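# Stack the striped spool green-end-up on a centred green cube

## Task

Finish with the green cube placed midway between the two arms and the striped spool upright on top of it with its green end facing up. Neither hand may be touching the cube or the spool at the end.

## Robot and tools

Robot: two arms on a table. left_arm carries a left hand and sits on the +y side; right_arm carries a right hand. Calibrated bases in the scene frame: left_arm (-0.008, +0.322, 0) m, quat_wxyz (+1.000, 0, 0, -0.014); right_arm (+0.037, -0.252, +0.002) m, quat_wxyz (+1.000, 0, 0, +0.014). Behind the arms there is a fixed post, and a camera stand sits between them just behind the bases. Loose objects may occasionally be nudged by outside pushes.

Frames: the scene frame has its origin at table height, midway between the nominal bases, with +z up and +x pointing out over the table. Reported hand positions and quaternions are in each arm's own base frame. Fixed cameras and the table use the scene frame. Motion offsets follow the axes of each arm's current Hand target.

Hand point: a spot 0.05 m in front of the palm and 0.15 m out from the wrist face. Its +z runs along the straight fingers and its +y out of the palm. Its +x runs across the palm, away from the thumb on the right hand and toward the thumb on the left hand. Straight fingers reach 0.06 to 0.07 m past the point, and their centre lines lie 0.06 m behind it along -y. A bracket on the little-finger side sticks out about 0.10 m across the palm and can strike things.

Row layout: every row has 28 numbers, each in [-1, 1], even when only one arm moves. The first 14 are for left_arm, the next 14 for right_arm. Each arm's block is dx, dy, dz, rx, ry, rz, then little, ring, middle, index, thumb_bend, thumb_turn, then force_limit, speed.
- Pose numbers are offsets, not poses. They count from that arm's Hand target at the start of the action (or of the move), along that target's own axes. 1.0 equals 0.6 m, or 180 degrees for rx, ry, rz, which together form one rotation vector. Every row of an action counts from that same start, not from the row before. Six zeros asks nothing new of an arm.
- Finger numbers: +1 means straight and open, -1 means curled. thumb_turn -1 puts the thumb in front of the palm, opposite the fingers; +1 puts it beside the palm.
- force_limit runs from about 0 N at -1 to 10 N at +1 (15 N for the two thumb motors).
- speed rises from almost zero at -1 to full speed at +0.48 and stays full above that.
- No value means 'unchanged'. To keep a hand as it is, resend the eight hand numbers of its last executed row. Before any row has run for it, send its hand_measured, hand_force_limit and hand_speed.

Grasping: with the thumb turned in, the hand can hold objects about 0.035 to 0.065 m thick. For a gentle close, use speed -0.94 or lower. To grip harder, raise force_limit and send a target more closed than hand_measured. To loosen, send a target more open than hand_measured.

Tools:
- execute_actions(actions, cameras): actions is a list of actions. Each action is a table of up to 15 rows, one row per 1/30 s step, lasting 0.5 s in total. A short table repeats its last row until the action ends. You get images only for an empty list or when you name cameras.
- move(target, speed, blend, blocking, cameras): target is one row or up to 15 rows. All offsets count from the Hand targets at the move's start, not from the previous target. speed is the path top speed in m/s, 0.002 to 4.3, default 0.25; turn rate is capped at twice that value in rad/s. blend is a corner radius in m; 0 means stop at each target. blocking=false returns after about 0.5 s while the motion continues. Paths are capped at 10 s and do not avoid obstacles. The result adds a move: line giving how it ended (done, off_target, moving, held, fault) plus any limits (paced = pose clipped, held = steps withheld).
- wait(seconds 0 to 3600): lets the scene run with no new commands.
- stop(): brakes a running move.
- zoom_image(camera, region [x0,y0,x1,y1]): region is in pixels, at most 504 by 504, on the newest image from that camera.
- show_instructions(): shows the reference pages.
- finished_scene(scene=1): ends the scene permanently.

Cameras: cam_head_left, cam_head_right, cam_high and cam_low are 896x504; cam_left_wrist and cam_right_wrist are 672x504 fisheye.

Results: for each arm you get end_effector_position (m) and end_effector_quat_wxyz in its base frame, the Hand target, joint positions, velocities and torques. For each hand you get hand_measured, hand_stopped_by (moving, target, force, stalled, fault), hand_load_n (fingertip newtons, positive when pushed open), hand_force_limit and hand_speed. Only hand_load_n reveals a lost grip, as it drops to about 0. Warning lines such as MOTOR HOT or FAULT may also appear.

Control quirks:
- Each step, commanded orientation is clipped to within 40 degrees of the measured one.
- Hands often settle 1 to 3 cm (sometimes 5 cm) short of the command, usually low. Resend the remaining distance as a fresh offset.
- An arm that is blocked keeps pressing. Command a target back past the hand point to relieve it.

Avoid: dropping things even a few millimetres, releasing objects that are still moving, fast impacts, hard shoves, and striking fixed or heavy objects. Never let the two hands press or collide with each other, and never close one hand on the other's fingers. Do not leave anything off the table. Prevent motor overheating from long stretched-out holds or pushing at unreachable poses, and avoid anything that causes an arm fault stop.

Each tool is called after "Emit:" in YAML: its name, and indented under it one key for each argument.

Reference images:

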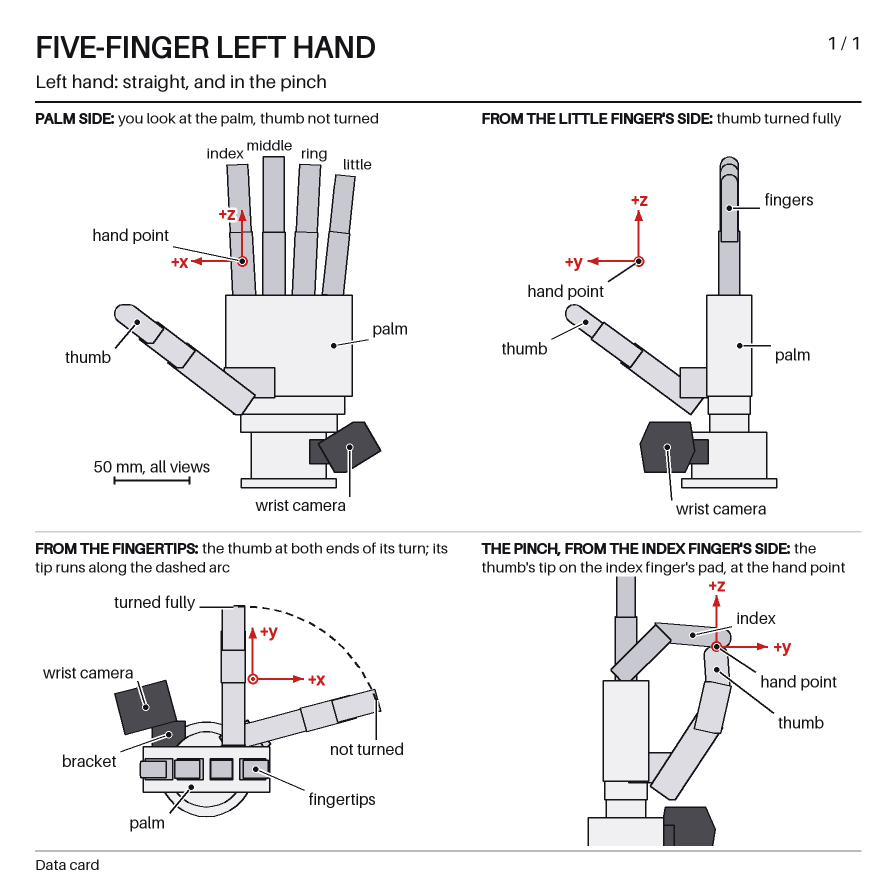

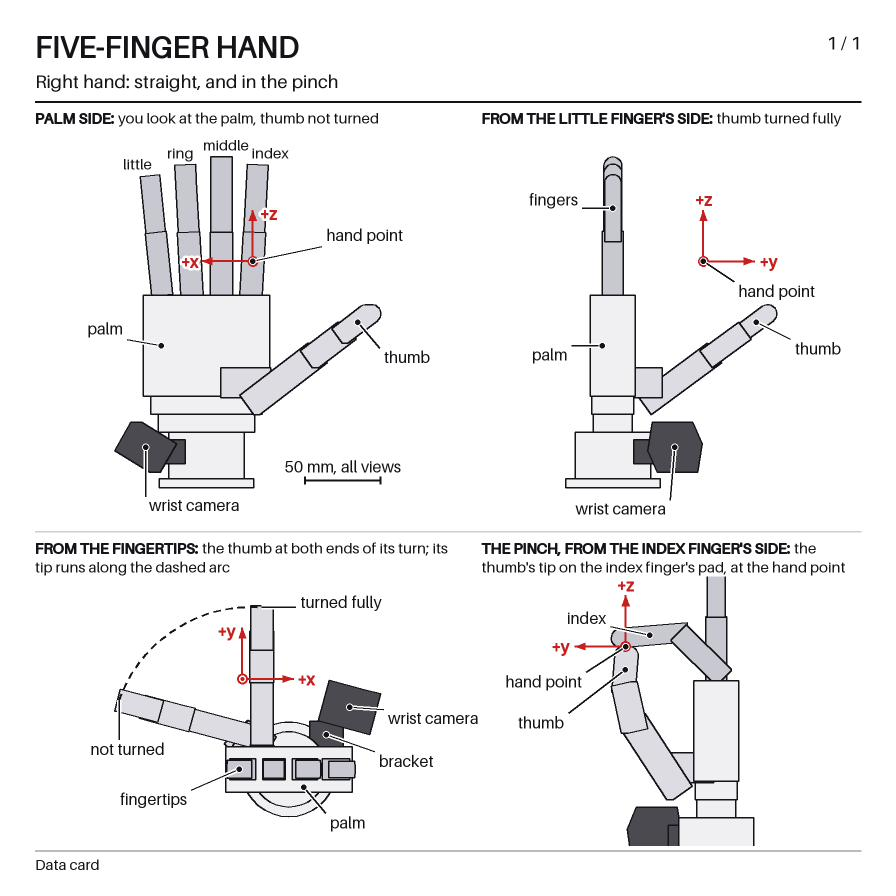

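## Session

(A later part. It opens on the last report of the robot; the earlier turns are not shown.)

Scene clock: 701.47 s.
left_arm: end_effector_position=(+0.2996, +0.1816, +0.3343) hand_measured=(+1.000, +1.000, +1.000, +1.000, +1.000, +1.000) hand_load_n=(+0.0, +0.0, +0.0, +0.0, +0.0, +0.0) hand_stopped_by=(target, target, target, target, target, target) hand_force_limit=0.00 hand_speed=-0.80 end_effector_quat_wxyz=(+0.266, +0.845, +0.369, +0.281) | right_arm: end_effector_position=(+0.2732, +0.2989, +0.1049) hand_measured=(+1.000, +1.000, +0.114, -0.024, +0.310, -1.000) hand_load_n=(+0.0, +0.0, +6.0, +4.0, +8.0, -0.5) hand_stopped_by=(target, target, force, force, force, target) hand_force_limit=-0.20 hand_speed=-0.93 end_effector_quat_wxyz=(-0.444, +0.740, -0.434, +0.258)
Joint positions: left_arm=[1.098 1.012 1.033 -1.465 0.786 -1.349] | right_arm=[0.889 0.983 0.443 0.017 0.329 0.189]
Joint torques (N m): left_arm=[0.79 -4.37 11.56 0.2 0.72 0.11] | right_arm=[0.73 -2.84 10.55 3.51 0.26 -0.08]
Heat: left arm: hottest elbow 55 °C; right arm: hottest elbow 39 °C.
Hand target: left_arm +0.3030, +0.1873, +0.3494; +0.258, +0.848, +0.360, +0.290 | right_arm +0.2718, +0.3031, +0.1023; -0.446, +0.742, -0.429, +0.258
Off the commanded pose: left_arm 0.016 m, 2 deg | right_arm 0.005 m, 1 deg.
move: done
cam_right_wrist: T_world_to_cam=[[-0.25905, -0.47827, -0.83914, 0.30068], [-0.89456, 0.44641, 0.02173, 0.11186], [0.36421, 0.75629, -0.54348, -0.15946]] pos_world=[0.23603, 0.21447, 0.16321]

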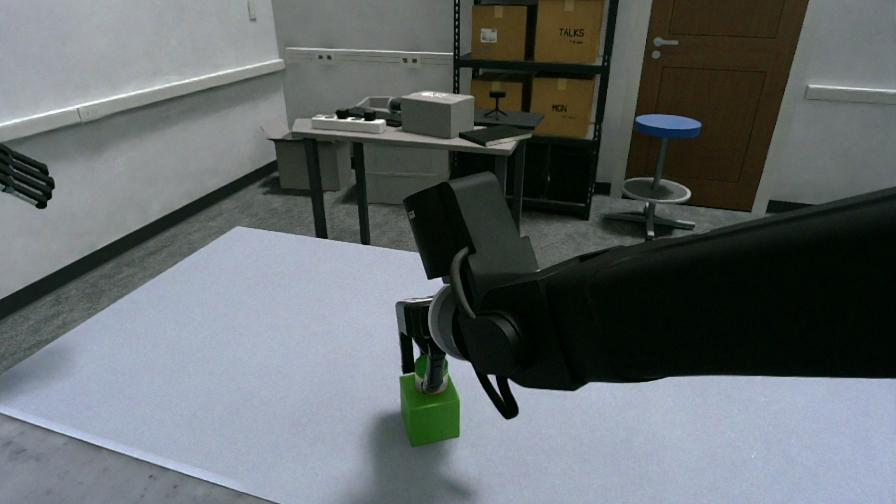

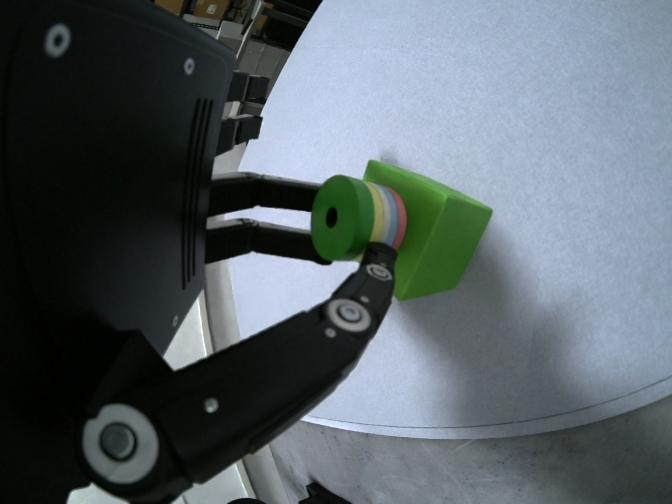

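Emit:
move:
  target: [0,0,0,0,0,0,1,1,1,1,1,1,0,-0.8, 0,0.0162,0.0086,0,0,0,1,1,-0.3,-0.3,-0.3,-1,-0.2,-0.93]
  speed: 0.03
  cameras: ["cam_low","cam_right_wrist"]

Emit:
zoom_image:
  camera: "cam_low"
  region: [390, 330, 470, 420]

Emit:
zoom_image:
  camera: "cam_right_wrist"
  region: [240, 130, 500, 350]

Scene clock: 705.53 s.
left_arm: end_effector_position=(+0.2996, +0.1816, +0.3343) hand_measured=(+1.000, +1.000, +1.000, +1.000, +1.000, +1.000) hand_load_n=(+0.0, +0.0, +0.0, +0.0, +0.0, +0.0) hand_stopped_by=(target, target, target, target, target, target) hand_force_limit=0.00 hand_speed=-0.80 end_effector_quat_wxyz=(+0.266, +0.845, +0.369, +0.281) | right_arm: end_effector_position=(+0.2741, +0.3001, +0.0970) hand_measured=(+1.000, +1.000, +0.114, -0.024, +0.310, -1.000) hand_load_n=(+0.0, -0.5, +6.0, +4.0, +8.5, -1.0) hand_stopped_by=(target, target, force, force, force, target) hand_force_limit=-0.20 hand_speed=-0.93 end_effector_quat_wxyz=(-0.447, +0.738, -0.434, +0.258)
Joint positions: left_arm=[1.098 1.012 1.033 -1.465 0.786 -1.349] | right_arm=[0.889 1.007 0.426 0.064 0.329 0.189]
Joint torques (N m): left_arm=[1.03 -4.13 11.56 0.21 0.76 0.12] | right_arm=[0.73 -2.55 10.02 3.49 0.24 -0.07]
Heat: left arm: hottest elbow 55 °C; right arm: hottest elbow 39 °C.
Hand target: left_arm +0.3030, +0.1873, +0.3494; +0.258, +0.848, +0.360, +0.290 | right_arm +0.2718, +0.3030, +0.0911; -0.446, +0.742, -0.429, +0.258
Off the commanded pose: left_arm 0.016 m, 2 deg | right_arm 0.007 m, 1 deg.
move: done
cam_right_wrist: T_world_to_cam=[[-0.25498, -0.47365, -0.84299, 0.29272], [-0.89471, 0.44621, 0.01991, 0.11254], [0.36672, 0.75931, -0.53756, -0.16718]] pos_world=[0.23663, 0.21537, 0.15465]

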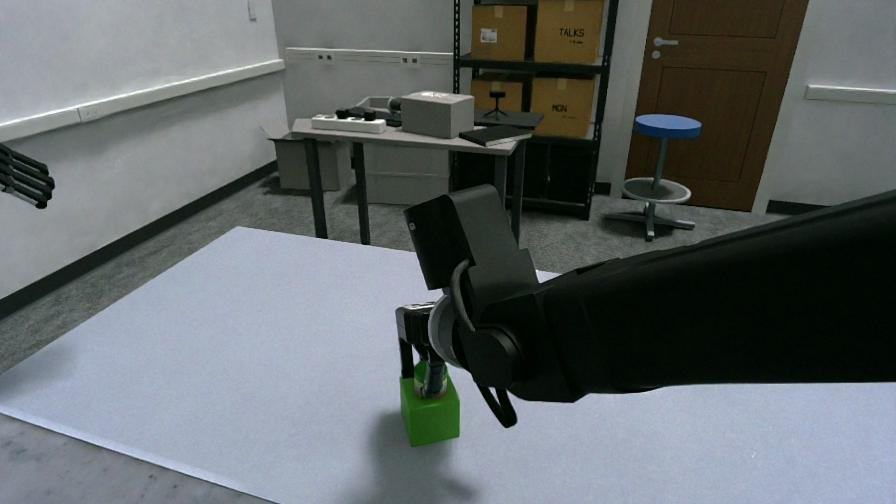

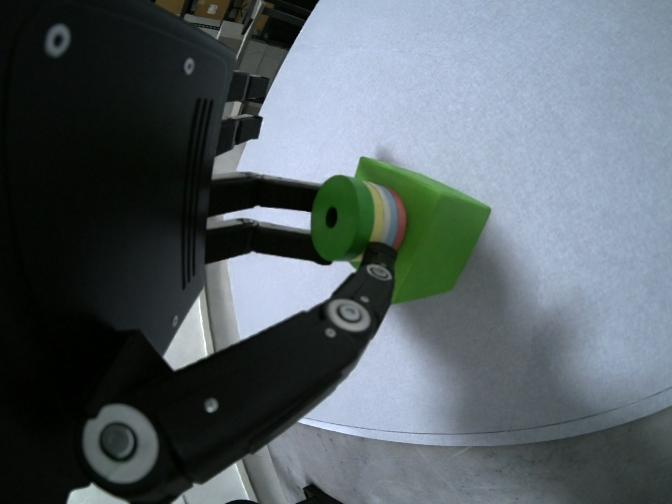

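Scaled by 5.600 from the camera's image (finer frame: 1280x720).

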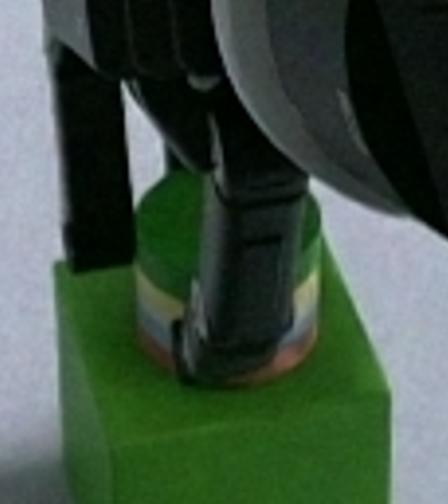

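Scaled by 1.938 from the camera's image (finer frame: 960x720).

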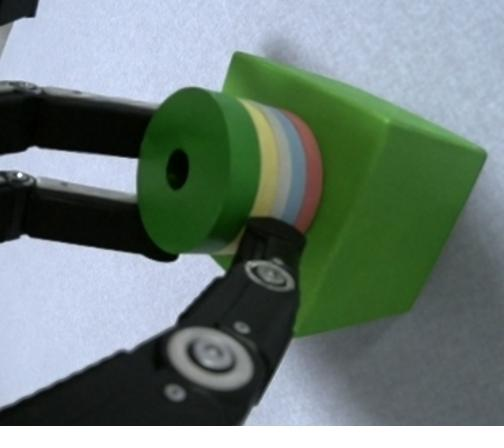

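Emit:
move:
  target: [0,0,0,0,0,0,1,1,1,1,1,1,0,-0.8, 0,0.0088,0.0047,0,0,0,1,1,-0.3,-0.3,-0.3,-1,-0.2,-0.93]
  speed: 0.03
  cameras: ["cam_low","cam_right_wrist"]

Emit:
zoom_image:
  camera: "cam_low"
  region: [390, 330, 470, 420]

Emit:
zoom_image:
  camera: "cam_right_wrist"
  region: [240, 130, 500, 350]

Scene clock: 715.23 s.
left_arm: end_effector_position=(+0.2996, +0.1816, +0.3343) hand_measured=(+1.000, +1.000, +1.000, +1.000, +1.000, +1.000) hand_load_n=(+0.0, +0.0, +0.0, +0.0, +0.0, +0.0) hand_stopped_by=(target, target, target, target, target, target) hand_force_limit=0.00 hand_speed=-0.80 end_effector_quat_wxyz=(+0.266, +0.845, +0.369, +0.281) | right_arm: end_effector_position=(+0.2761, +0.3024, +0.0966) hand_measured=(+1.000, +1.000, +0.114, -0.024, +0.310, -1.000) hand_load_n=(+0.0, +0.0, +6.0, +4.0, +8.0, -1.0) hand_stopped_by=(target, target, force, force, force, target) hand_force_limit=-0.20 hand_speed=-0.93 end_effector_quat_wxyz=(-0.453, +0.735, -0.434, +0.259)
Joint positions: left_arm=[1.098 1.012 1.033 -1.465 0.786 -1.349] | right_arm=[0.889 1.017 0.421 0.094 0.33 0.189]
Joint torques (N m): left_arm=[0.91 -4.6 11.56 0.23 0.71 0.1] | right_arm=[0.73 -2.49 9.48 3.28 0.21 -0.08]
Heat: left arm: hottest elbow 55 °C; right arm: hottest elbow 39 °C.
Hand target: left_arm +0.3030, +0.1873, +0.3494; +0.258, +0.848, +0.360, +0.290 | right_arm +0.2718, +0.3031, +0.0852; -0.446, +0.742, -0.429, +0.258
Off the commanded pose: left_arm 0.016 m, 2 deg | right_arm 0.012 m, 1 deg.
move: off_target (right_arm)
cam_right_wrist: T_world_to_cam=[[-0.24733, -0.46412, -0.85054, 0.28964], [-0.89471, 0.44633, 0.01662, 0.11359], [0.37191, 0.7651, -0.52565, -0.17416]] pos_world=[0.23804, 0.21698, 0.15291]

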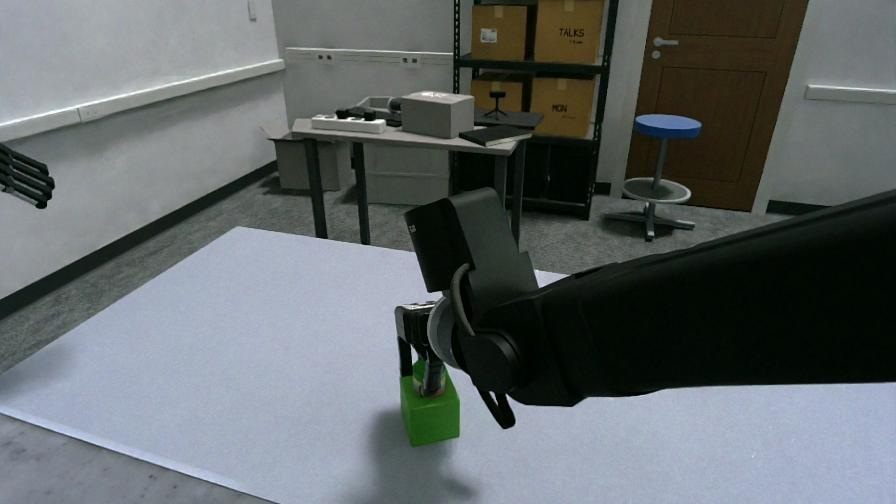

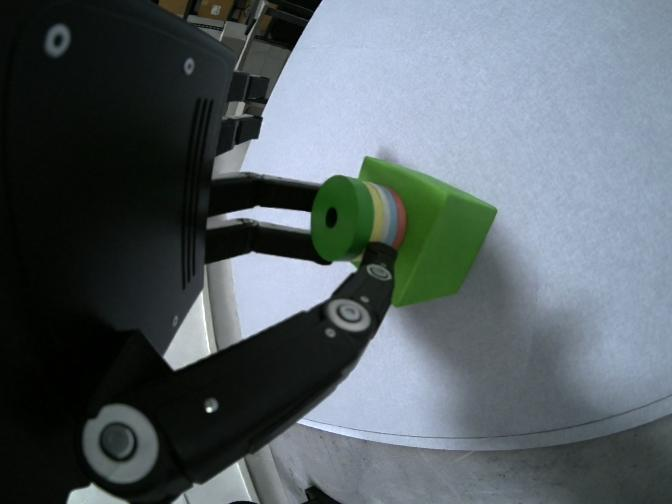

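Scaled by 5.600 from the camera's image (finer frame: 1280x720).

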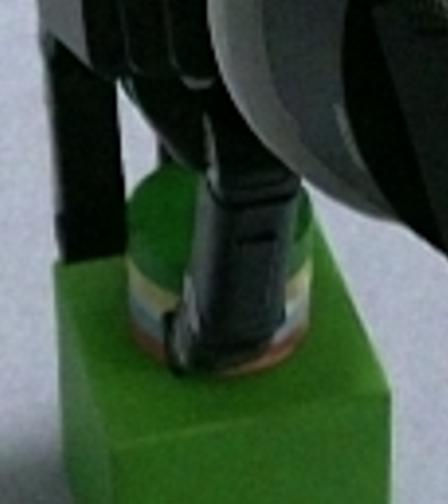

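Scaled by 1.938 from the camera's image (finer frame: 960x720).

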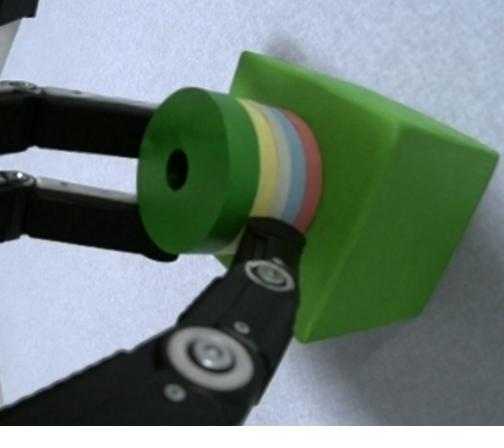

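Emit:
move:
  target: [0,0,0,0,0,0,1,1,1,1,1,1,0,-0.8, 0.0048,-0.0118,-0.0147,0,0,0,1,1,-0.3,-0.3,-0.3,-1,-0.2,-0.93]
  speed: 0.03
  cameras: ["cam_low","cam_right_wrist"]

Emit:
zoom_image:
  camera: "cam_low"
  region: [390, 330, 470, 420]

Emit:
zoom_image:
  camera: "cam_right_wrist"
  region: [240, 130, 500, 350]

Scene clock: 723.67 s.
left_arm: end_effector_position=(+0.2996, +0.1816, +0.3343) hand_measured=(+1.000, +1.000, +1.000, +1.000, +1.000, +1.000) hand_load_n=(+0.0, +0.0, +0.0, +0.0, +0.0, +0.0) hand_stopped_by=(target, target, target, target, target, target) hand_force_limit=0.00 hand_speed=-0.80 end_effector_quat_wxyz=(+0.266, +0.845, +0.369, +0.281) | right_arm: end_effector_position=(+0.2741, +0.2999, +0.0969) hand_measured=(+1.000, +1.000, +0.114, -0.024, +0.310, -1.000) hand_load_n=(+0.0, +0.0, +6.0, +4.0, +8.5, -1.0) hand_stopped_by=(target, target, force, force, force, target) hand_force_limit=-0.20 hand_speed=-0.93 end_effector_quat_wxyz=(-0.450, +0.737, -0.434, +0.259)
Joint positions: left_arm=[1.098 1.012 1.033 -1.465 0.786 -1.349] | right_arm=[0.889 1.005 0.421 0.074 0.33 0.189]
Joint torques (N m): left_arm=[1.08 -4.37 11.63 0.29 0.75 0.09] | right_arm=[0.5 -4.6 10.19 1.88 0.09 -0.08]
Heat: left arm: hottest elbow 55 °C; right arm: hottest elbow 38 °C.
Hand target: left_arm +0.3030, +0.1873, +0.3494; +0.258, +0.848, +0.360, +0.290 | right_arm +0.2693, +0.2984, +0.0955; -0.446, +0.742, -0.429, +0.258
Off the commanded pose: left_arm 0.016 m, 2 deg | right_arm 0.005 m, 1 deg.
move: done
cam_right_wrist: T_world_to_cam=[[-0.25162, -0.46943, -0.84636, 0.29074], [-0.89463, 0.44642, 0.01836, 0.11268], [0.36922, 0.7618, -0.53229, -0.16894]] pos_world=[0.23634, 0.21487, 0.15408]

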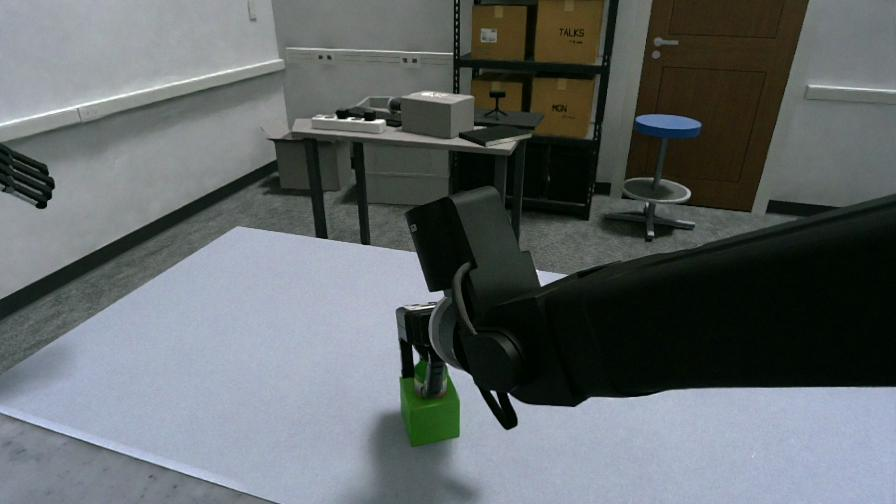

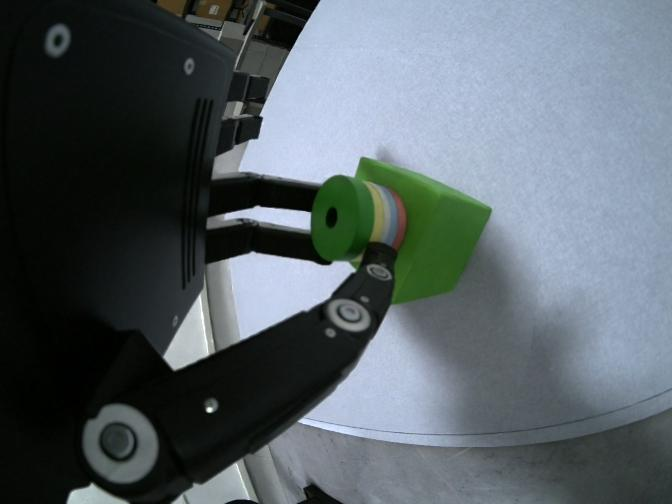

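Scaled by 5.600 from the camera's image (finer frame: 1280x720).

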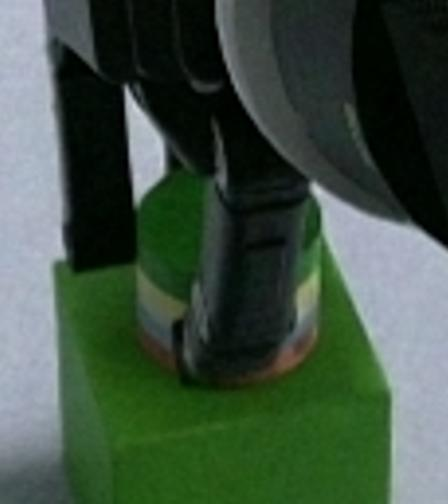

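Scaled by 1.938 from the camera's image (finer frame: 960x720).

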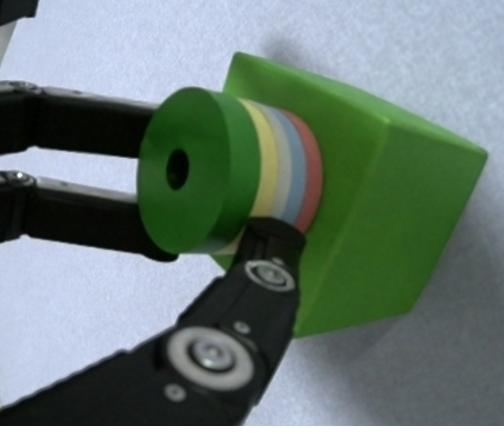

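Emit:
move:
  target: [0,0,0,0,0,0,1,1,1,1,1,1,0,-0.8, 0,0,0,0,0,0,1,1,0.8,0.8,0.75,-1,-0.2,-0.9]
  cameras: ["cam_low","cam_right_wrist"]

Emit:
zoom_image:
  camera: "cam_low"
  region: [390, 330, 470, 420]

Emit:
zoom_image:
  camera: "cam_right_wrist"
  region: [240, 130, 500, 350]

Scene clock: 734.20 s.
left_arm: end_effector_position=(+0.2996, +0.1816, +0.3343) hand_measured=(+1.000, +1.000, +1.000, +1.000, +1.000, +1.000) hand_load_n=(+0.0, +0.0, +0.0, +0.5, +0.0, +0.0) hand_stopped_by=(target, target, target, target, target, target) hand_force_limit=0.00 hand_speed=-0.80 end_effector_quat_wxyz=(+0.266, +0.845, +0.369, +0.281) | right_arm: end_effector_position=(+0.2741, +0.2999, +0.0969) hand_measured=(+1.000, +1.000, +0.800, +0.800, +0.750, -1.000) hand_load_n=(+0.0, +0.0, +0.0, +0.0, +0.0, +0.0) hand_stopped_by=(target, target, target, target, target, target) hand_force_limit=-0.20 hand_speed=-0.90 end_effector_quat_wxyz=(-0.450, +0.737, -0.434, +0.259)
Joint positions: left_arm=[1.098 1.012 1.033 -1.465 0.786 -1.349] | right_arm=[0.889 1.005 0.421 0.074 0.33 0.189]
Joint torques (N m): left_arm=[1.03 -4.01 11.64 0.16 0.73 0.15] | right_arm=[0.38 -4.66 10.22 1.88 0.09 -0.09]
Heat: left arm: hottest elbow 55 °C; right arm: hottest elbow 38 °C.
Hand target: left_arm +0.3030, +0.1873, +0.3494; +0.258, +0.848, +0.360, +0.290 | right_arm +0.2693, +0.2984, +0.0955; -0.446, +0.742, -0.429, +0.258
Off the commanded pose: left_arm 0.016 m, 2 deg | right_arm 0.005 m, 1 deg.
move: done
cam_right_wrist: T_world_to_cam=[[-0.25162, -0.46943, -0.84636, 0.29074], [-0.89463, 0.44642, 0.01836, 0.11268], [0.36922, 0.7618, -0.53229, -0.16894]] pos_world=[0.23634, 0.21487, 0.15408]

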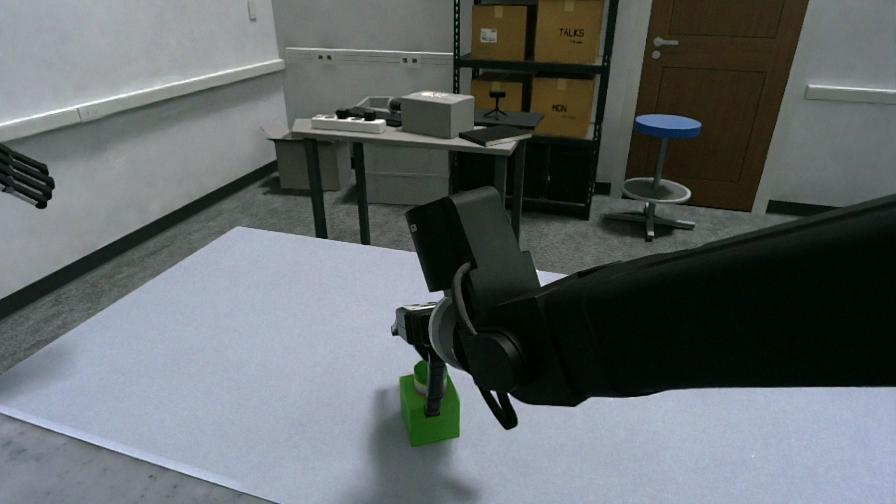

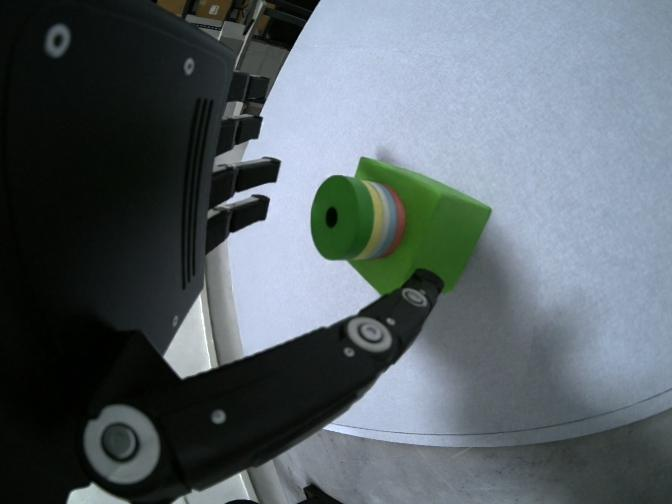

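Scaled by 5.600 from the camera's image (finer frame: 1280x720).

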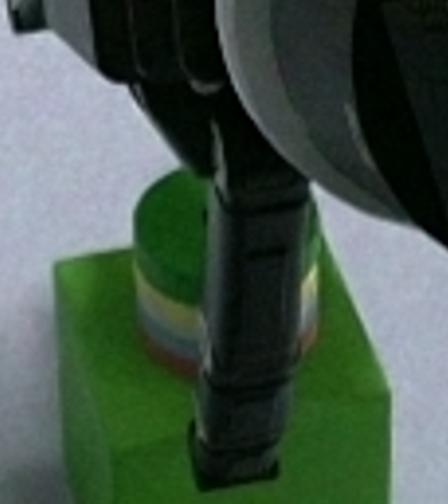

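Scaled by 1.938 from the camera's image (finer frame: 960x720).

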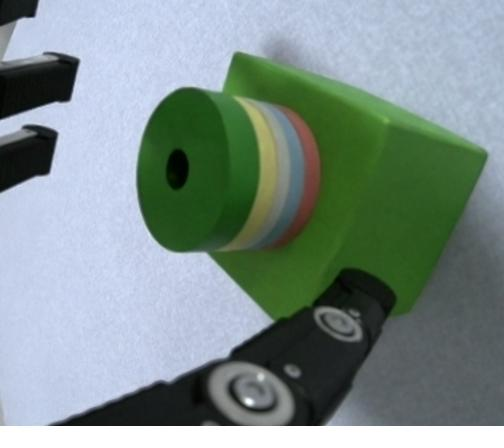

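Emit:
move:
  target: [0,0,0,0,0,0,1,1,1,1,1,1,0,-0.8, 0,-0.1282,-0.0605,0,0,0,1,1,0.8,0.8,0.75,-1,-0.2,-0.9]
  speed: 0.08
  cameras: ["cam_low","cam_right_wrist"]

Scene clock: 740.73 s.
left_arm: end_effector_position=(+0.2996, +0.1816, +0.3343) hand_measured=(+1.000, +1.000, +1.000, +1.000, +1.000, +1.000) hand_load_n=(+0.0, +0.0, +0.0, +0.0, +0.0, +0.0) hand_stopped_by=(target, target, target, target, target, target) hand_force_limit=0.00 hand_speed=-0.80 end_effector_quat_wxyz=(+0.266, +0.845, +0.369, +0.281) | right_arm: end_effector_position=(+0.2679, +0.2932, +0.1585) hand_measured=(+1.000, +1.000, +0.800, +0.800, +0.750, -1.000) hand_load_n=(+0.0, -0.5, +0.0, +0.0, +0.0, +0.0) hand_stopped_by=(target, target, target, target, target, target) hand_force_limit=-0.20 hand_speed=-0.90 end_effector_quat_wxyz=(-0.433, +0.747, -0.434, +0.255)
Joint positions: left_arm=[1.098 1.012 1.033 -1.465 0.786 -1.349] | right_arm=[0.889 0.87 0.556 -0.234 0.326 0.187]
Joint torques (N m): left_arm=[0.62 -4.19 11.41 0.27 0.74 0.07] | right_arm=[0.03 -3.72 15.49 1.89 0.06 -0.09]
Heat: left arm: hottest elbow 56 °C; right arm: hottest elbow 38 °C.
Hand target: left_arm +0.3030, +0.1873, +0.3494; +0.258, +0.848, +0.360, +0.290 | right_arm +0.2728, +0.3004, +0.1804; -0.446, +0.742, -0.429, +0.258
Off the commanded pose: left_arm 0.016 m, 2 deg | right_arm 0.024 m, 2 deg.
move: off_target (right_arm)
cam_right_wrist: T_world_to_cam=[[-0.27061, -0.49602, -0.82507, 0.34762], [-0.89582, 0.4436, 0.02713, 0.10871], [0.35254, 0.74645, -0.56438, -0.11475]] pos_world=[0.2319, 0.20986, 0.2191]

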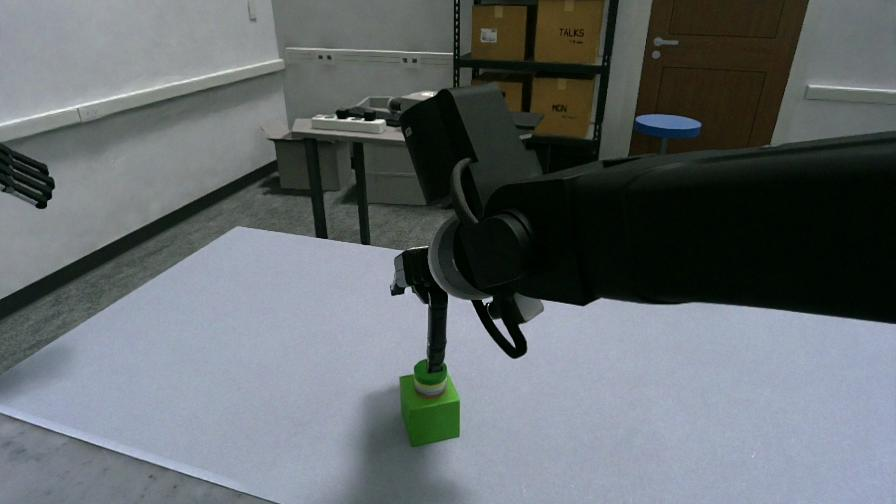

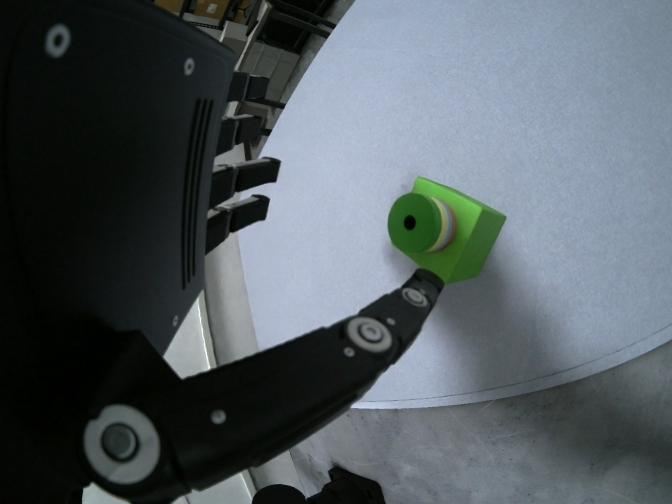

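Emit:
move:
  target:
    - [0,0,0,0,0,0,1,1,1,1,1,1,0,-0.8, 0,-0.0441,-0.0235,0,0,0,1,1,0.8,0.8,0.75,-1,-0.2,-0.9]
    - [0,0,0,0,0,0,1,1,1,1,1,1,0,-0.8, 0.4673,-0.0470,-0.0533,0,0,0,1,1,0.8,0.8,0.75,-1,-0.2,-0.9]
  speed: 0.2
  blend: [0.02,0]
  cameras: ["cam_head_left","cam_head_right","cam_low","cam_high"]

Emit:
zoom_image:
  camera: "cam_low"
  region: [370, 330, 490, 450]

Emit:
zoom_image:
  camera: "cam_head_left"
  region: [370, 270, 450, 350]

Scene clock: 749.03 s.
left_arm: end_effector_position=(+0.2996, +0.1816, +0.3343) hand_measured=(+1.000, +1.000, +1.000, +1.000, +1.000, +1.000) hand_load_n=(+0.0, +0.0, +0.0, +0.0, -0.5, +0.0) hand_stopped_by=(target, target, target, target, target, target) hand_force_limit=0.00 hand_speed=-0.80 end_effector_quat_wxyz=(+0.266, +0.845, +0.369, +0.281) | right_arm: end_effector_position=(+0.3715, +0.0987, +0.2262) hand_measured=(+1.000, +1.000, +0.800, +0.800, +0.750, -1.000) hand_load_n=(+0.0, +0.0, +0.0, +0.0, +0.0, +0.5) hand_stopped_by=(target, target, target, target, target, target) hand_force_limit=-0.20 hand_speed=-0.90 end_effector_quat_wxyz=(-0.470, +0.759, -0.378, +0.248)
Joint positions: left_arm=[1.098 1.012 1.033 -1.465 0.786 -1.349] | right_arm=[-0.042 0.866 0.712 -0.399 -0.589 -0.353]
Joint torques (N m): left_arm=[1.14 -4.07 11.7 0.17 0.72 0.07] | right_arm=[-9.76 1.55 16.03 1.78 -0.32 -0.1]
Heat: left arm: hottest elbow 56 °C; right arm: hottest elbow 39 °C.
Hand target: left_arm +0.3030, +0.1873, +0.3494; +0.258, +0.848, +0.360, +0.290 | right_arm +0.3999, +0.0500, +0.2204; -0.446, +0.742, -0.429, +0.258
Off the commanded pose: left_arm 0.016 m, 2 deg | right_arm 0.057 m, 7 deg.
move: off_target (right_arm); blend cut to 0.015 m at target 1
Images, in order (width x height): cam_head_left 896x504, cam_head_right 896x504, cam_high 896x504, cam_low 896x504.

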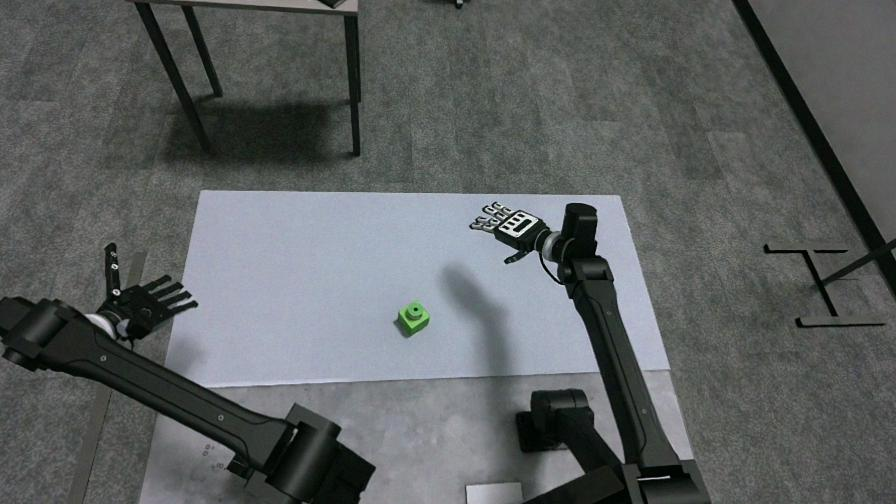

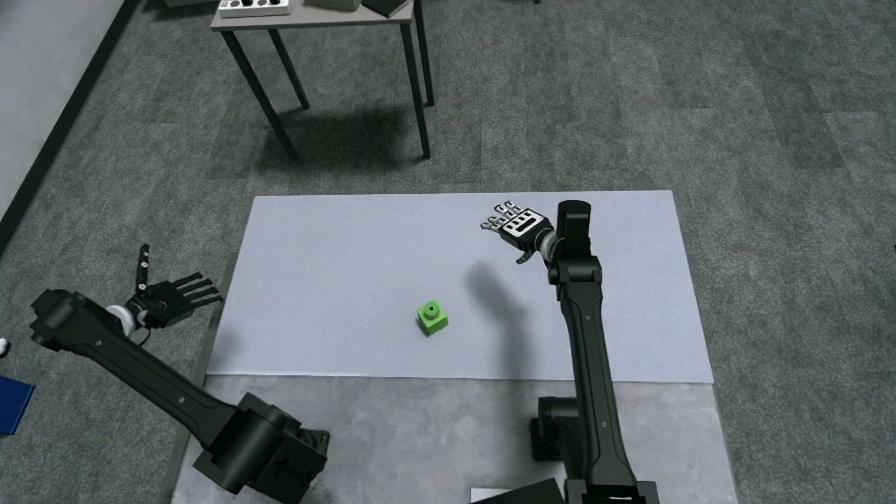

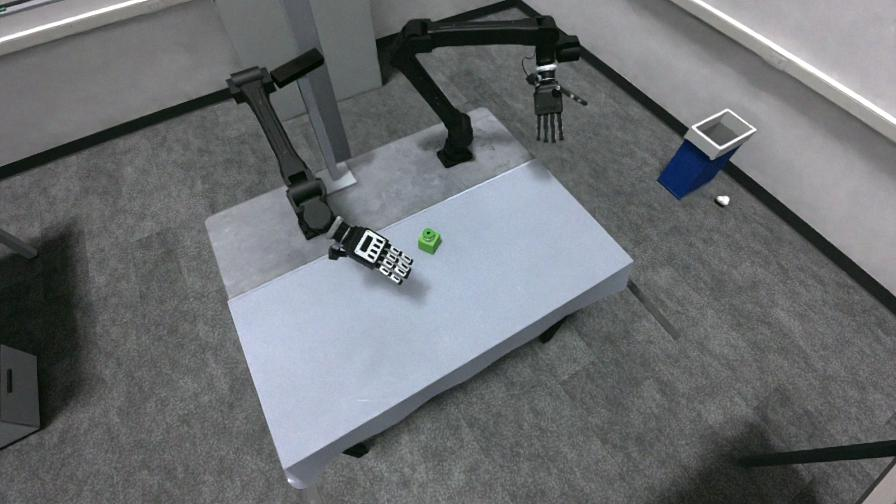

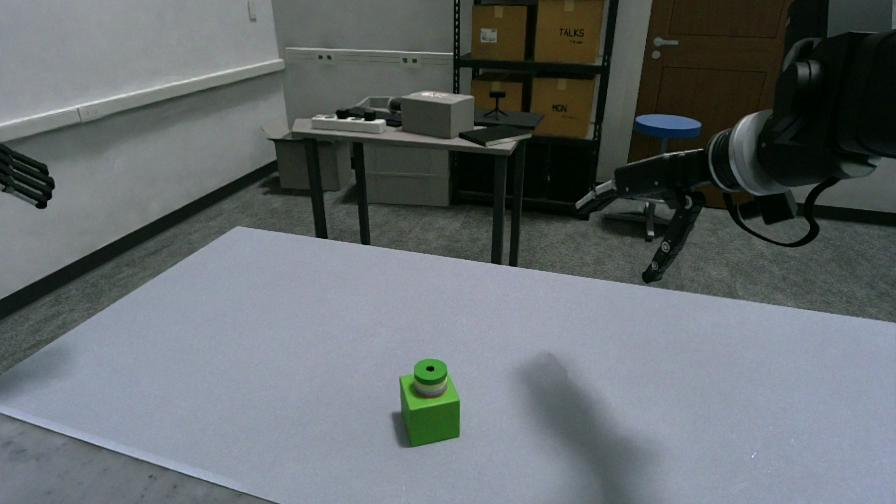

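Scaled by 4.200 from the camera's image (finer frame: 1280x720).

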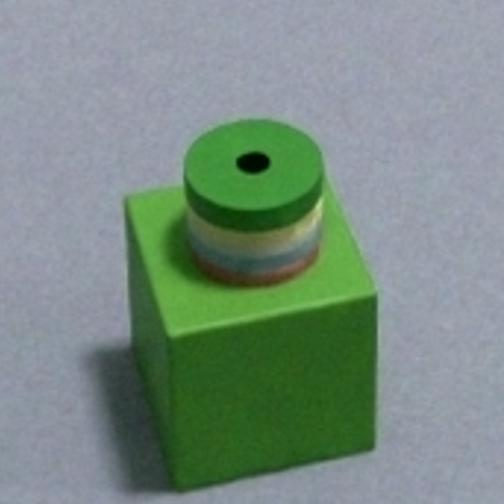

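Scaled by 6.300 from the camera's image (finer frame: 1280x720).

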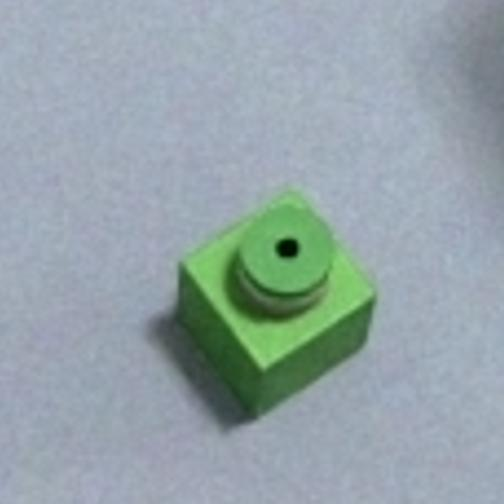

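Emit:
move:
  target: [0,0,0,0,0,0,1,1,1,1,1,1,0,-0.8, -0.1488,-0.0115,0.0040,0,0,0,1,1,0.8,0.8,0.75,-1,-0.2,-0.9]
  speed: 0.2
  cameras: ["cam_head_left","cam_low"]

Scene clock: 754.70 s.
left_arm: end_effector_position=(+0.2996, +0.1816, +0.3343) hand_measured=(+1.000, +1.000, +1.000, +1.000, +1.000, +1.000) hand_load_n=(+0.0, +0.0, +0.5, +0.0, +0.0, +0.0) hand_stopped_by=(target, target, target, target, target, target) hand_force_limit=0.00 hand_speed=-0.80 end_effector_quat_wxyz=(+0.266, +0.845, +0.369, +0.281) | right_arm: end_effector_position=(+0.3631, +0.1293, +0.2281) hand_measured=(+1.000, +1.000, +0.800, +0.800, +0.750, -1.000) hand_load_n=(+0.0, +0.0, -0.5, +0.0, +0.0, +0.0) hand_stopped_by=(target, target, target, target, target, target) hand_force_limit=-0.20 hand_speed=-0.90 end_effector_quat_wxyz=(-0.447, +0.743, -0.424, +0.262)
Joint positions: left_arm=[1.098 1.012 1.033 -1.465 0.786 -1.349] | right_arm=[0.125 0.814 0.698 -0.399 -0.35 -0.203]
Joint torques (N m): left_arm=[1.14 -4.25 11.54 0.18 0.73 0.1] | right_arm=[0.15 -3.37 11.89 2.32 -0.02 0.06]
Heat: left arm: hottest elbow 56 °C; right arm: hottest elbow 41 °C.
Hand target: left_arm +0.3030, +0.1873, +0.3494; +0.258, +0.848, +0.360, +0.290 | right_arm +0.3600, +0.1300, +0.2255; -0.446, +0.742, -0.429, +0.258
Off the commanded pose: left_arm 0.016 m, 2 deg | right_arm 0.004 m, 1 deg.
move: done

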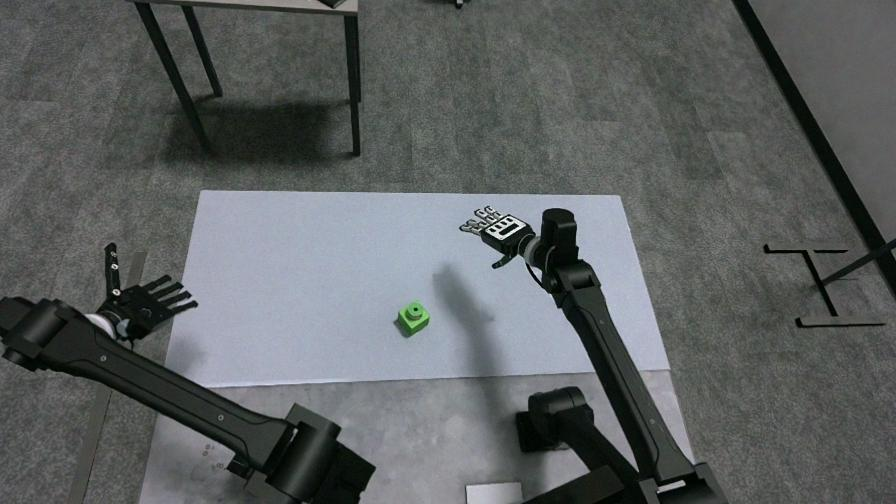

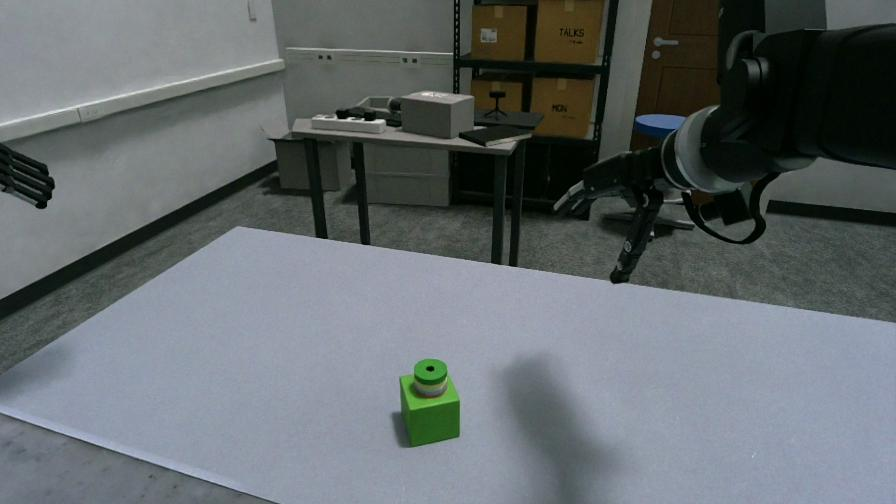

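Free of the stand, and both hands are clear of the parts. The spool is standing on the cube.

Emit:
finished_scene:
  scene: 1

The scene is finished: the task was done.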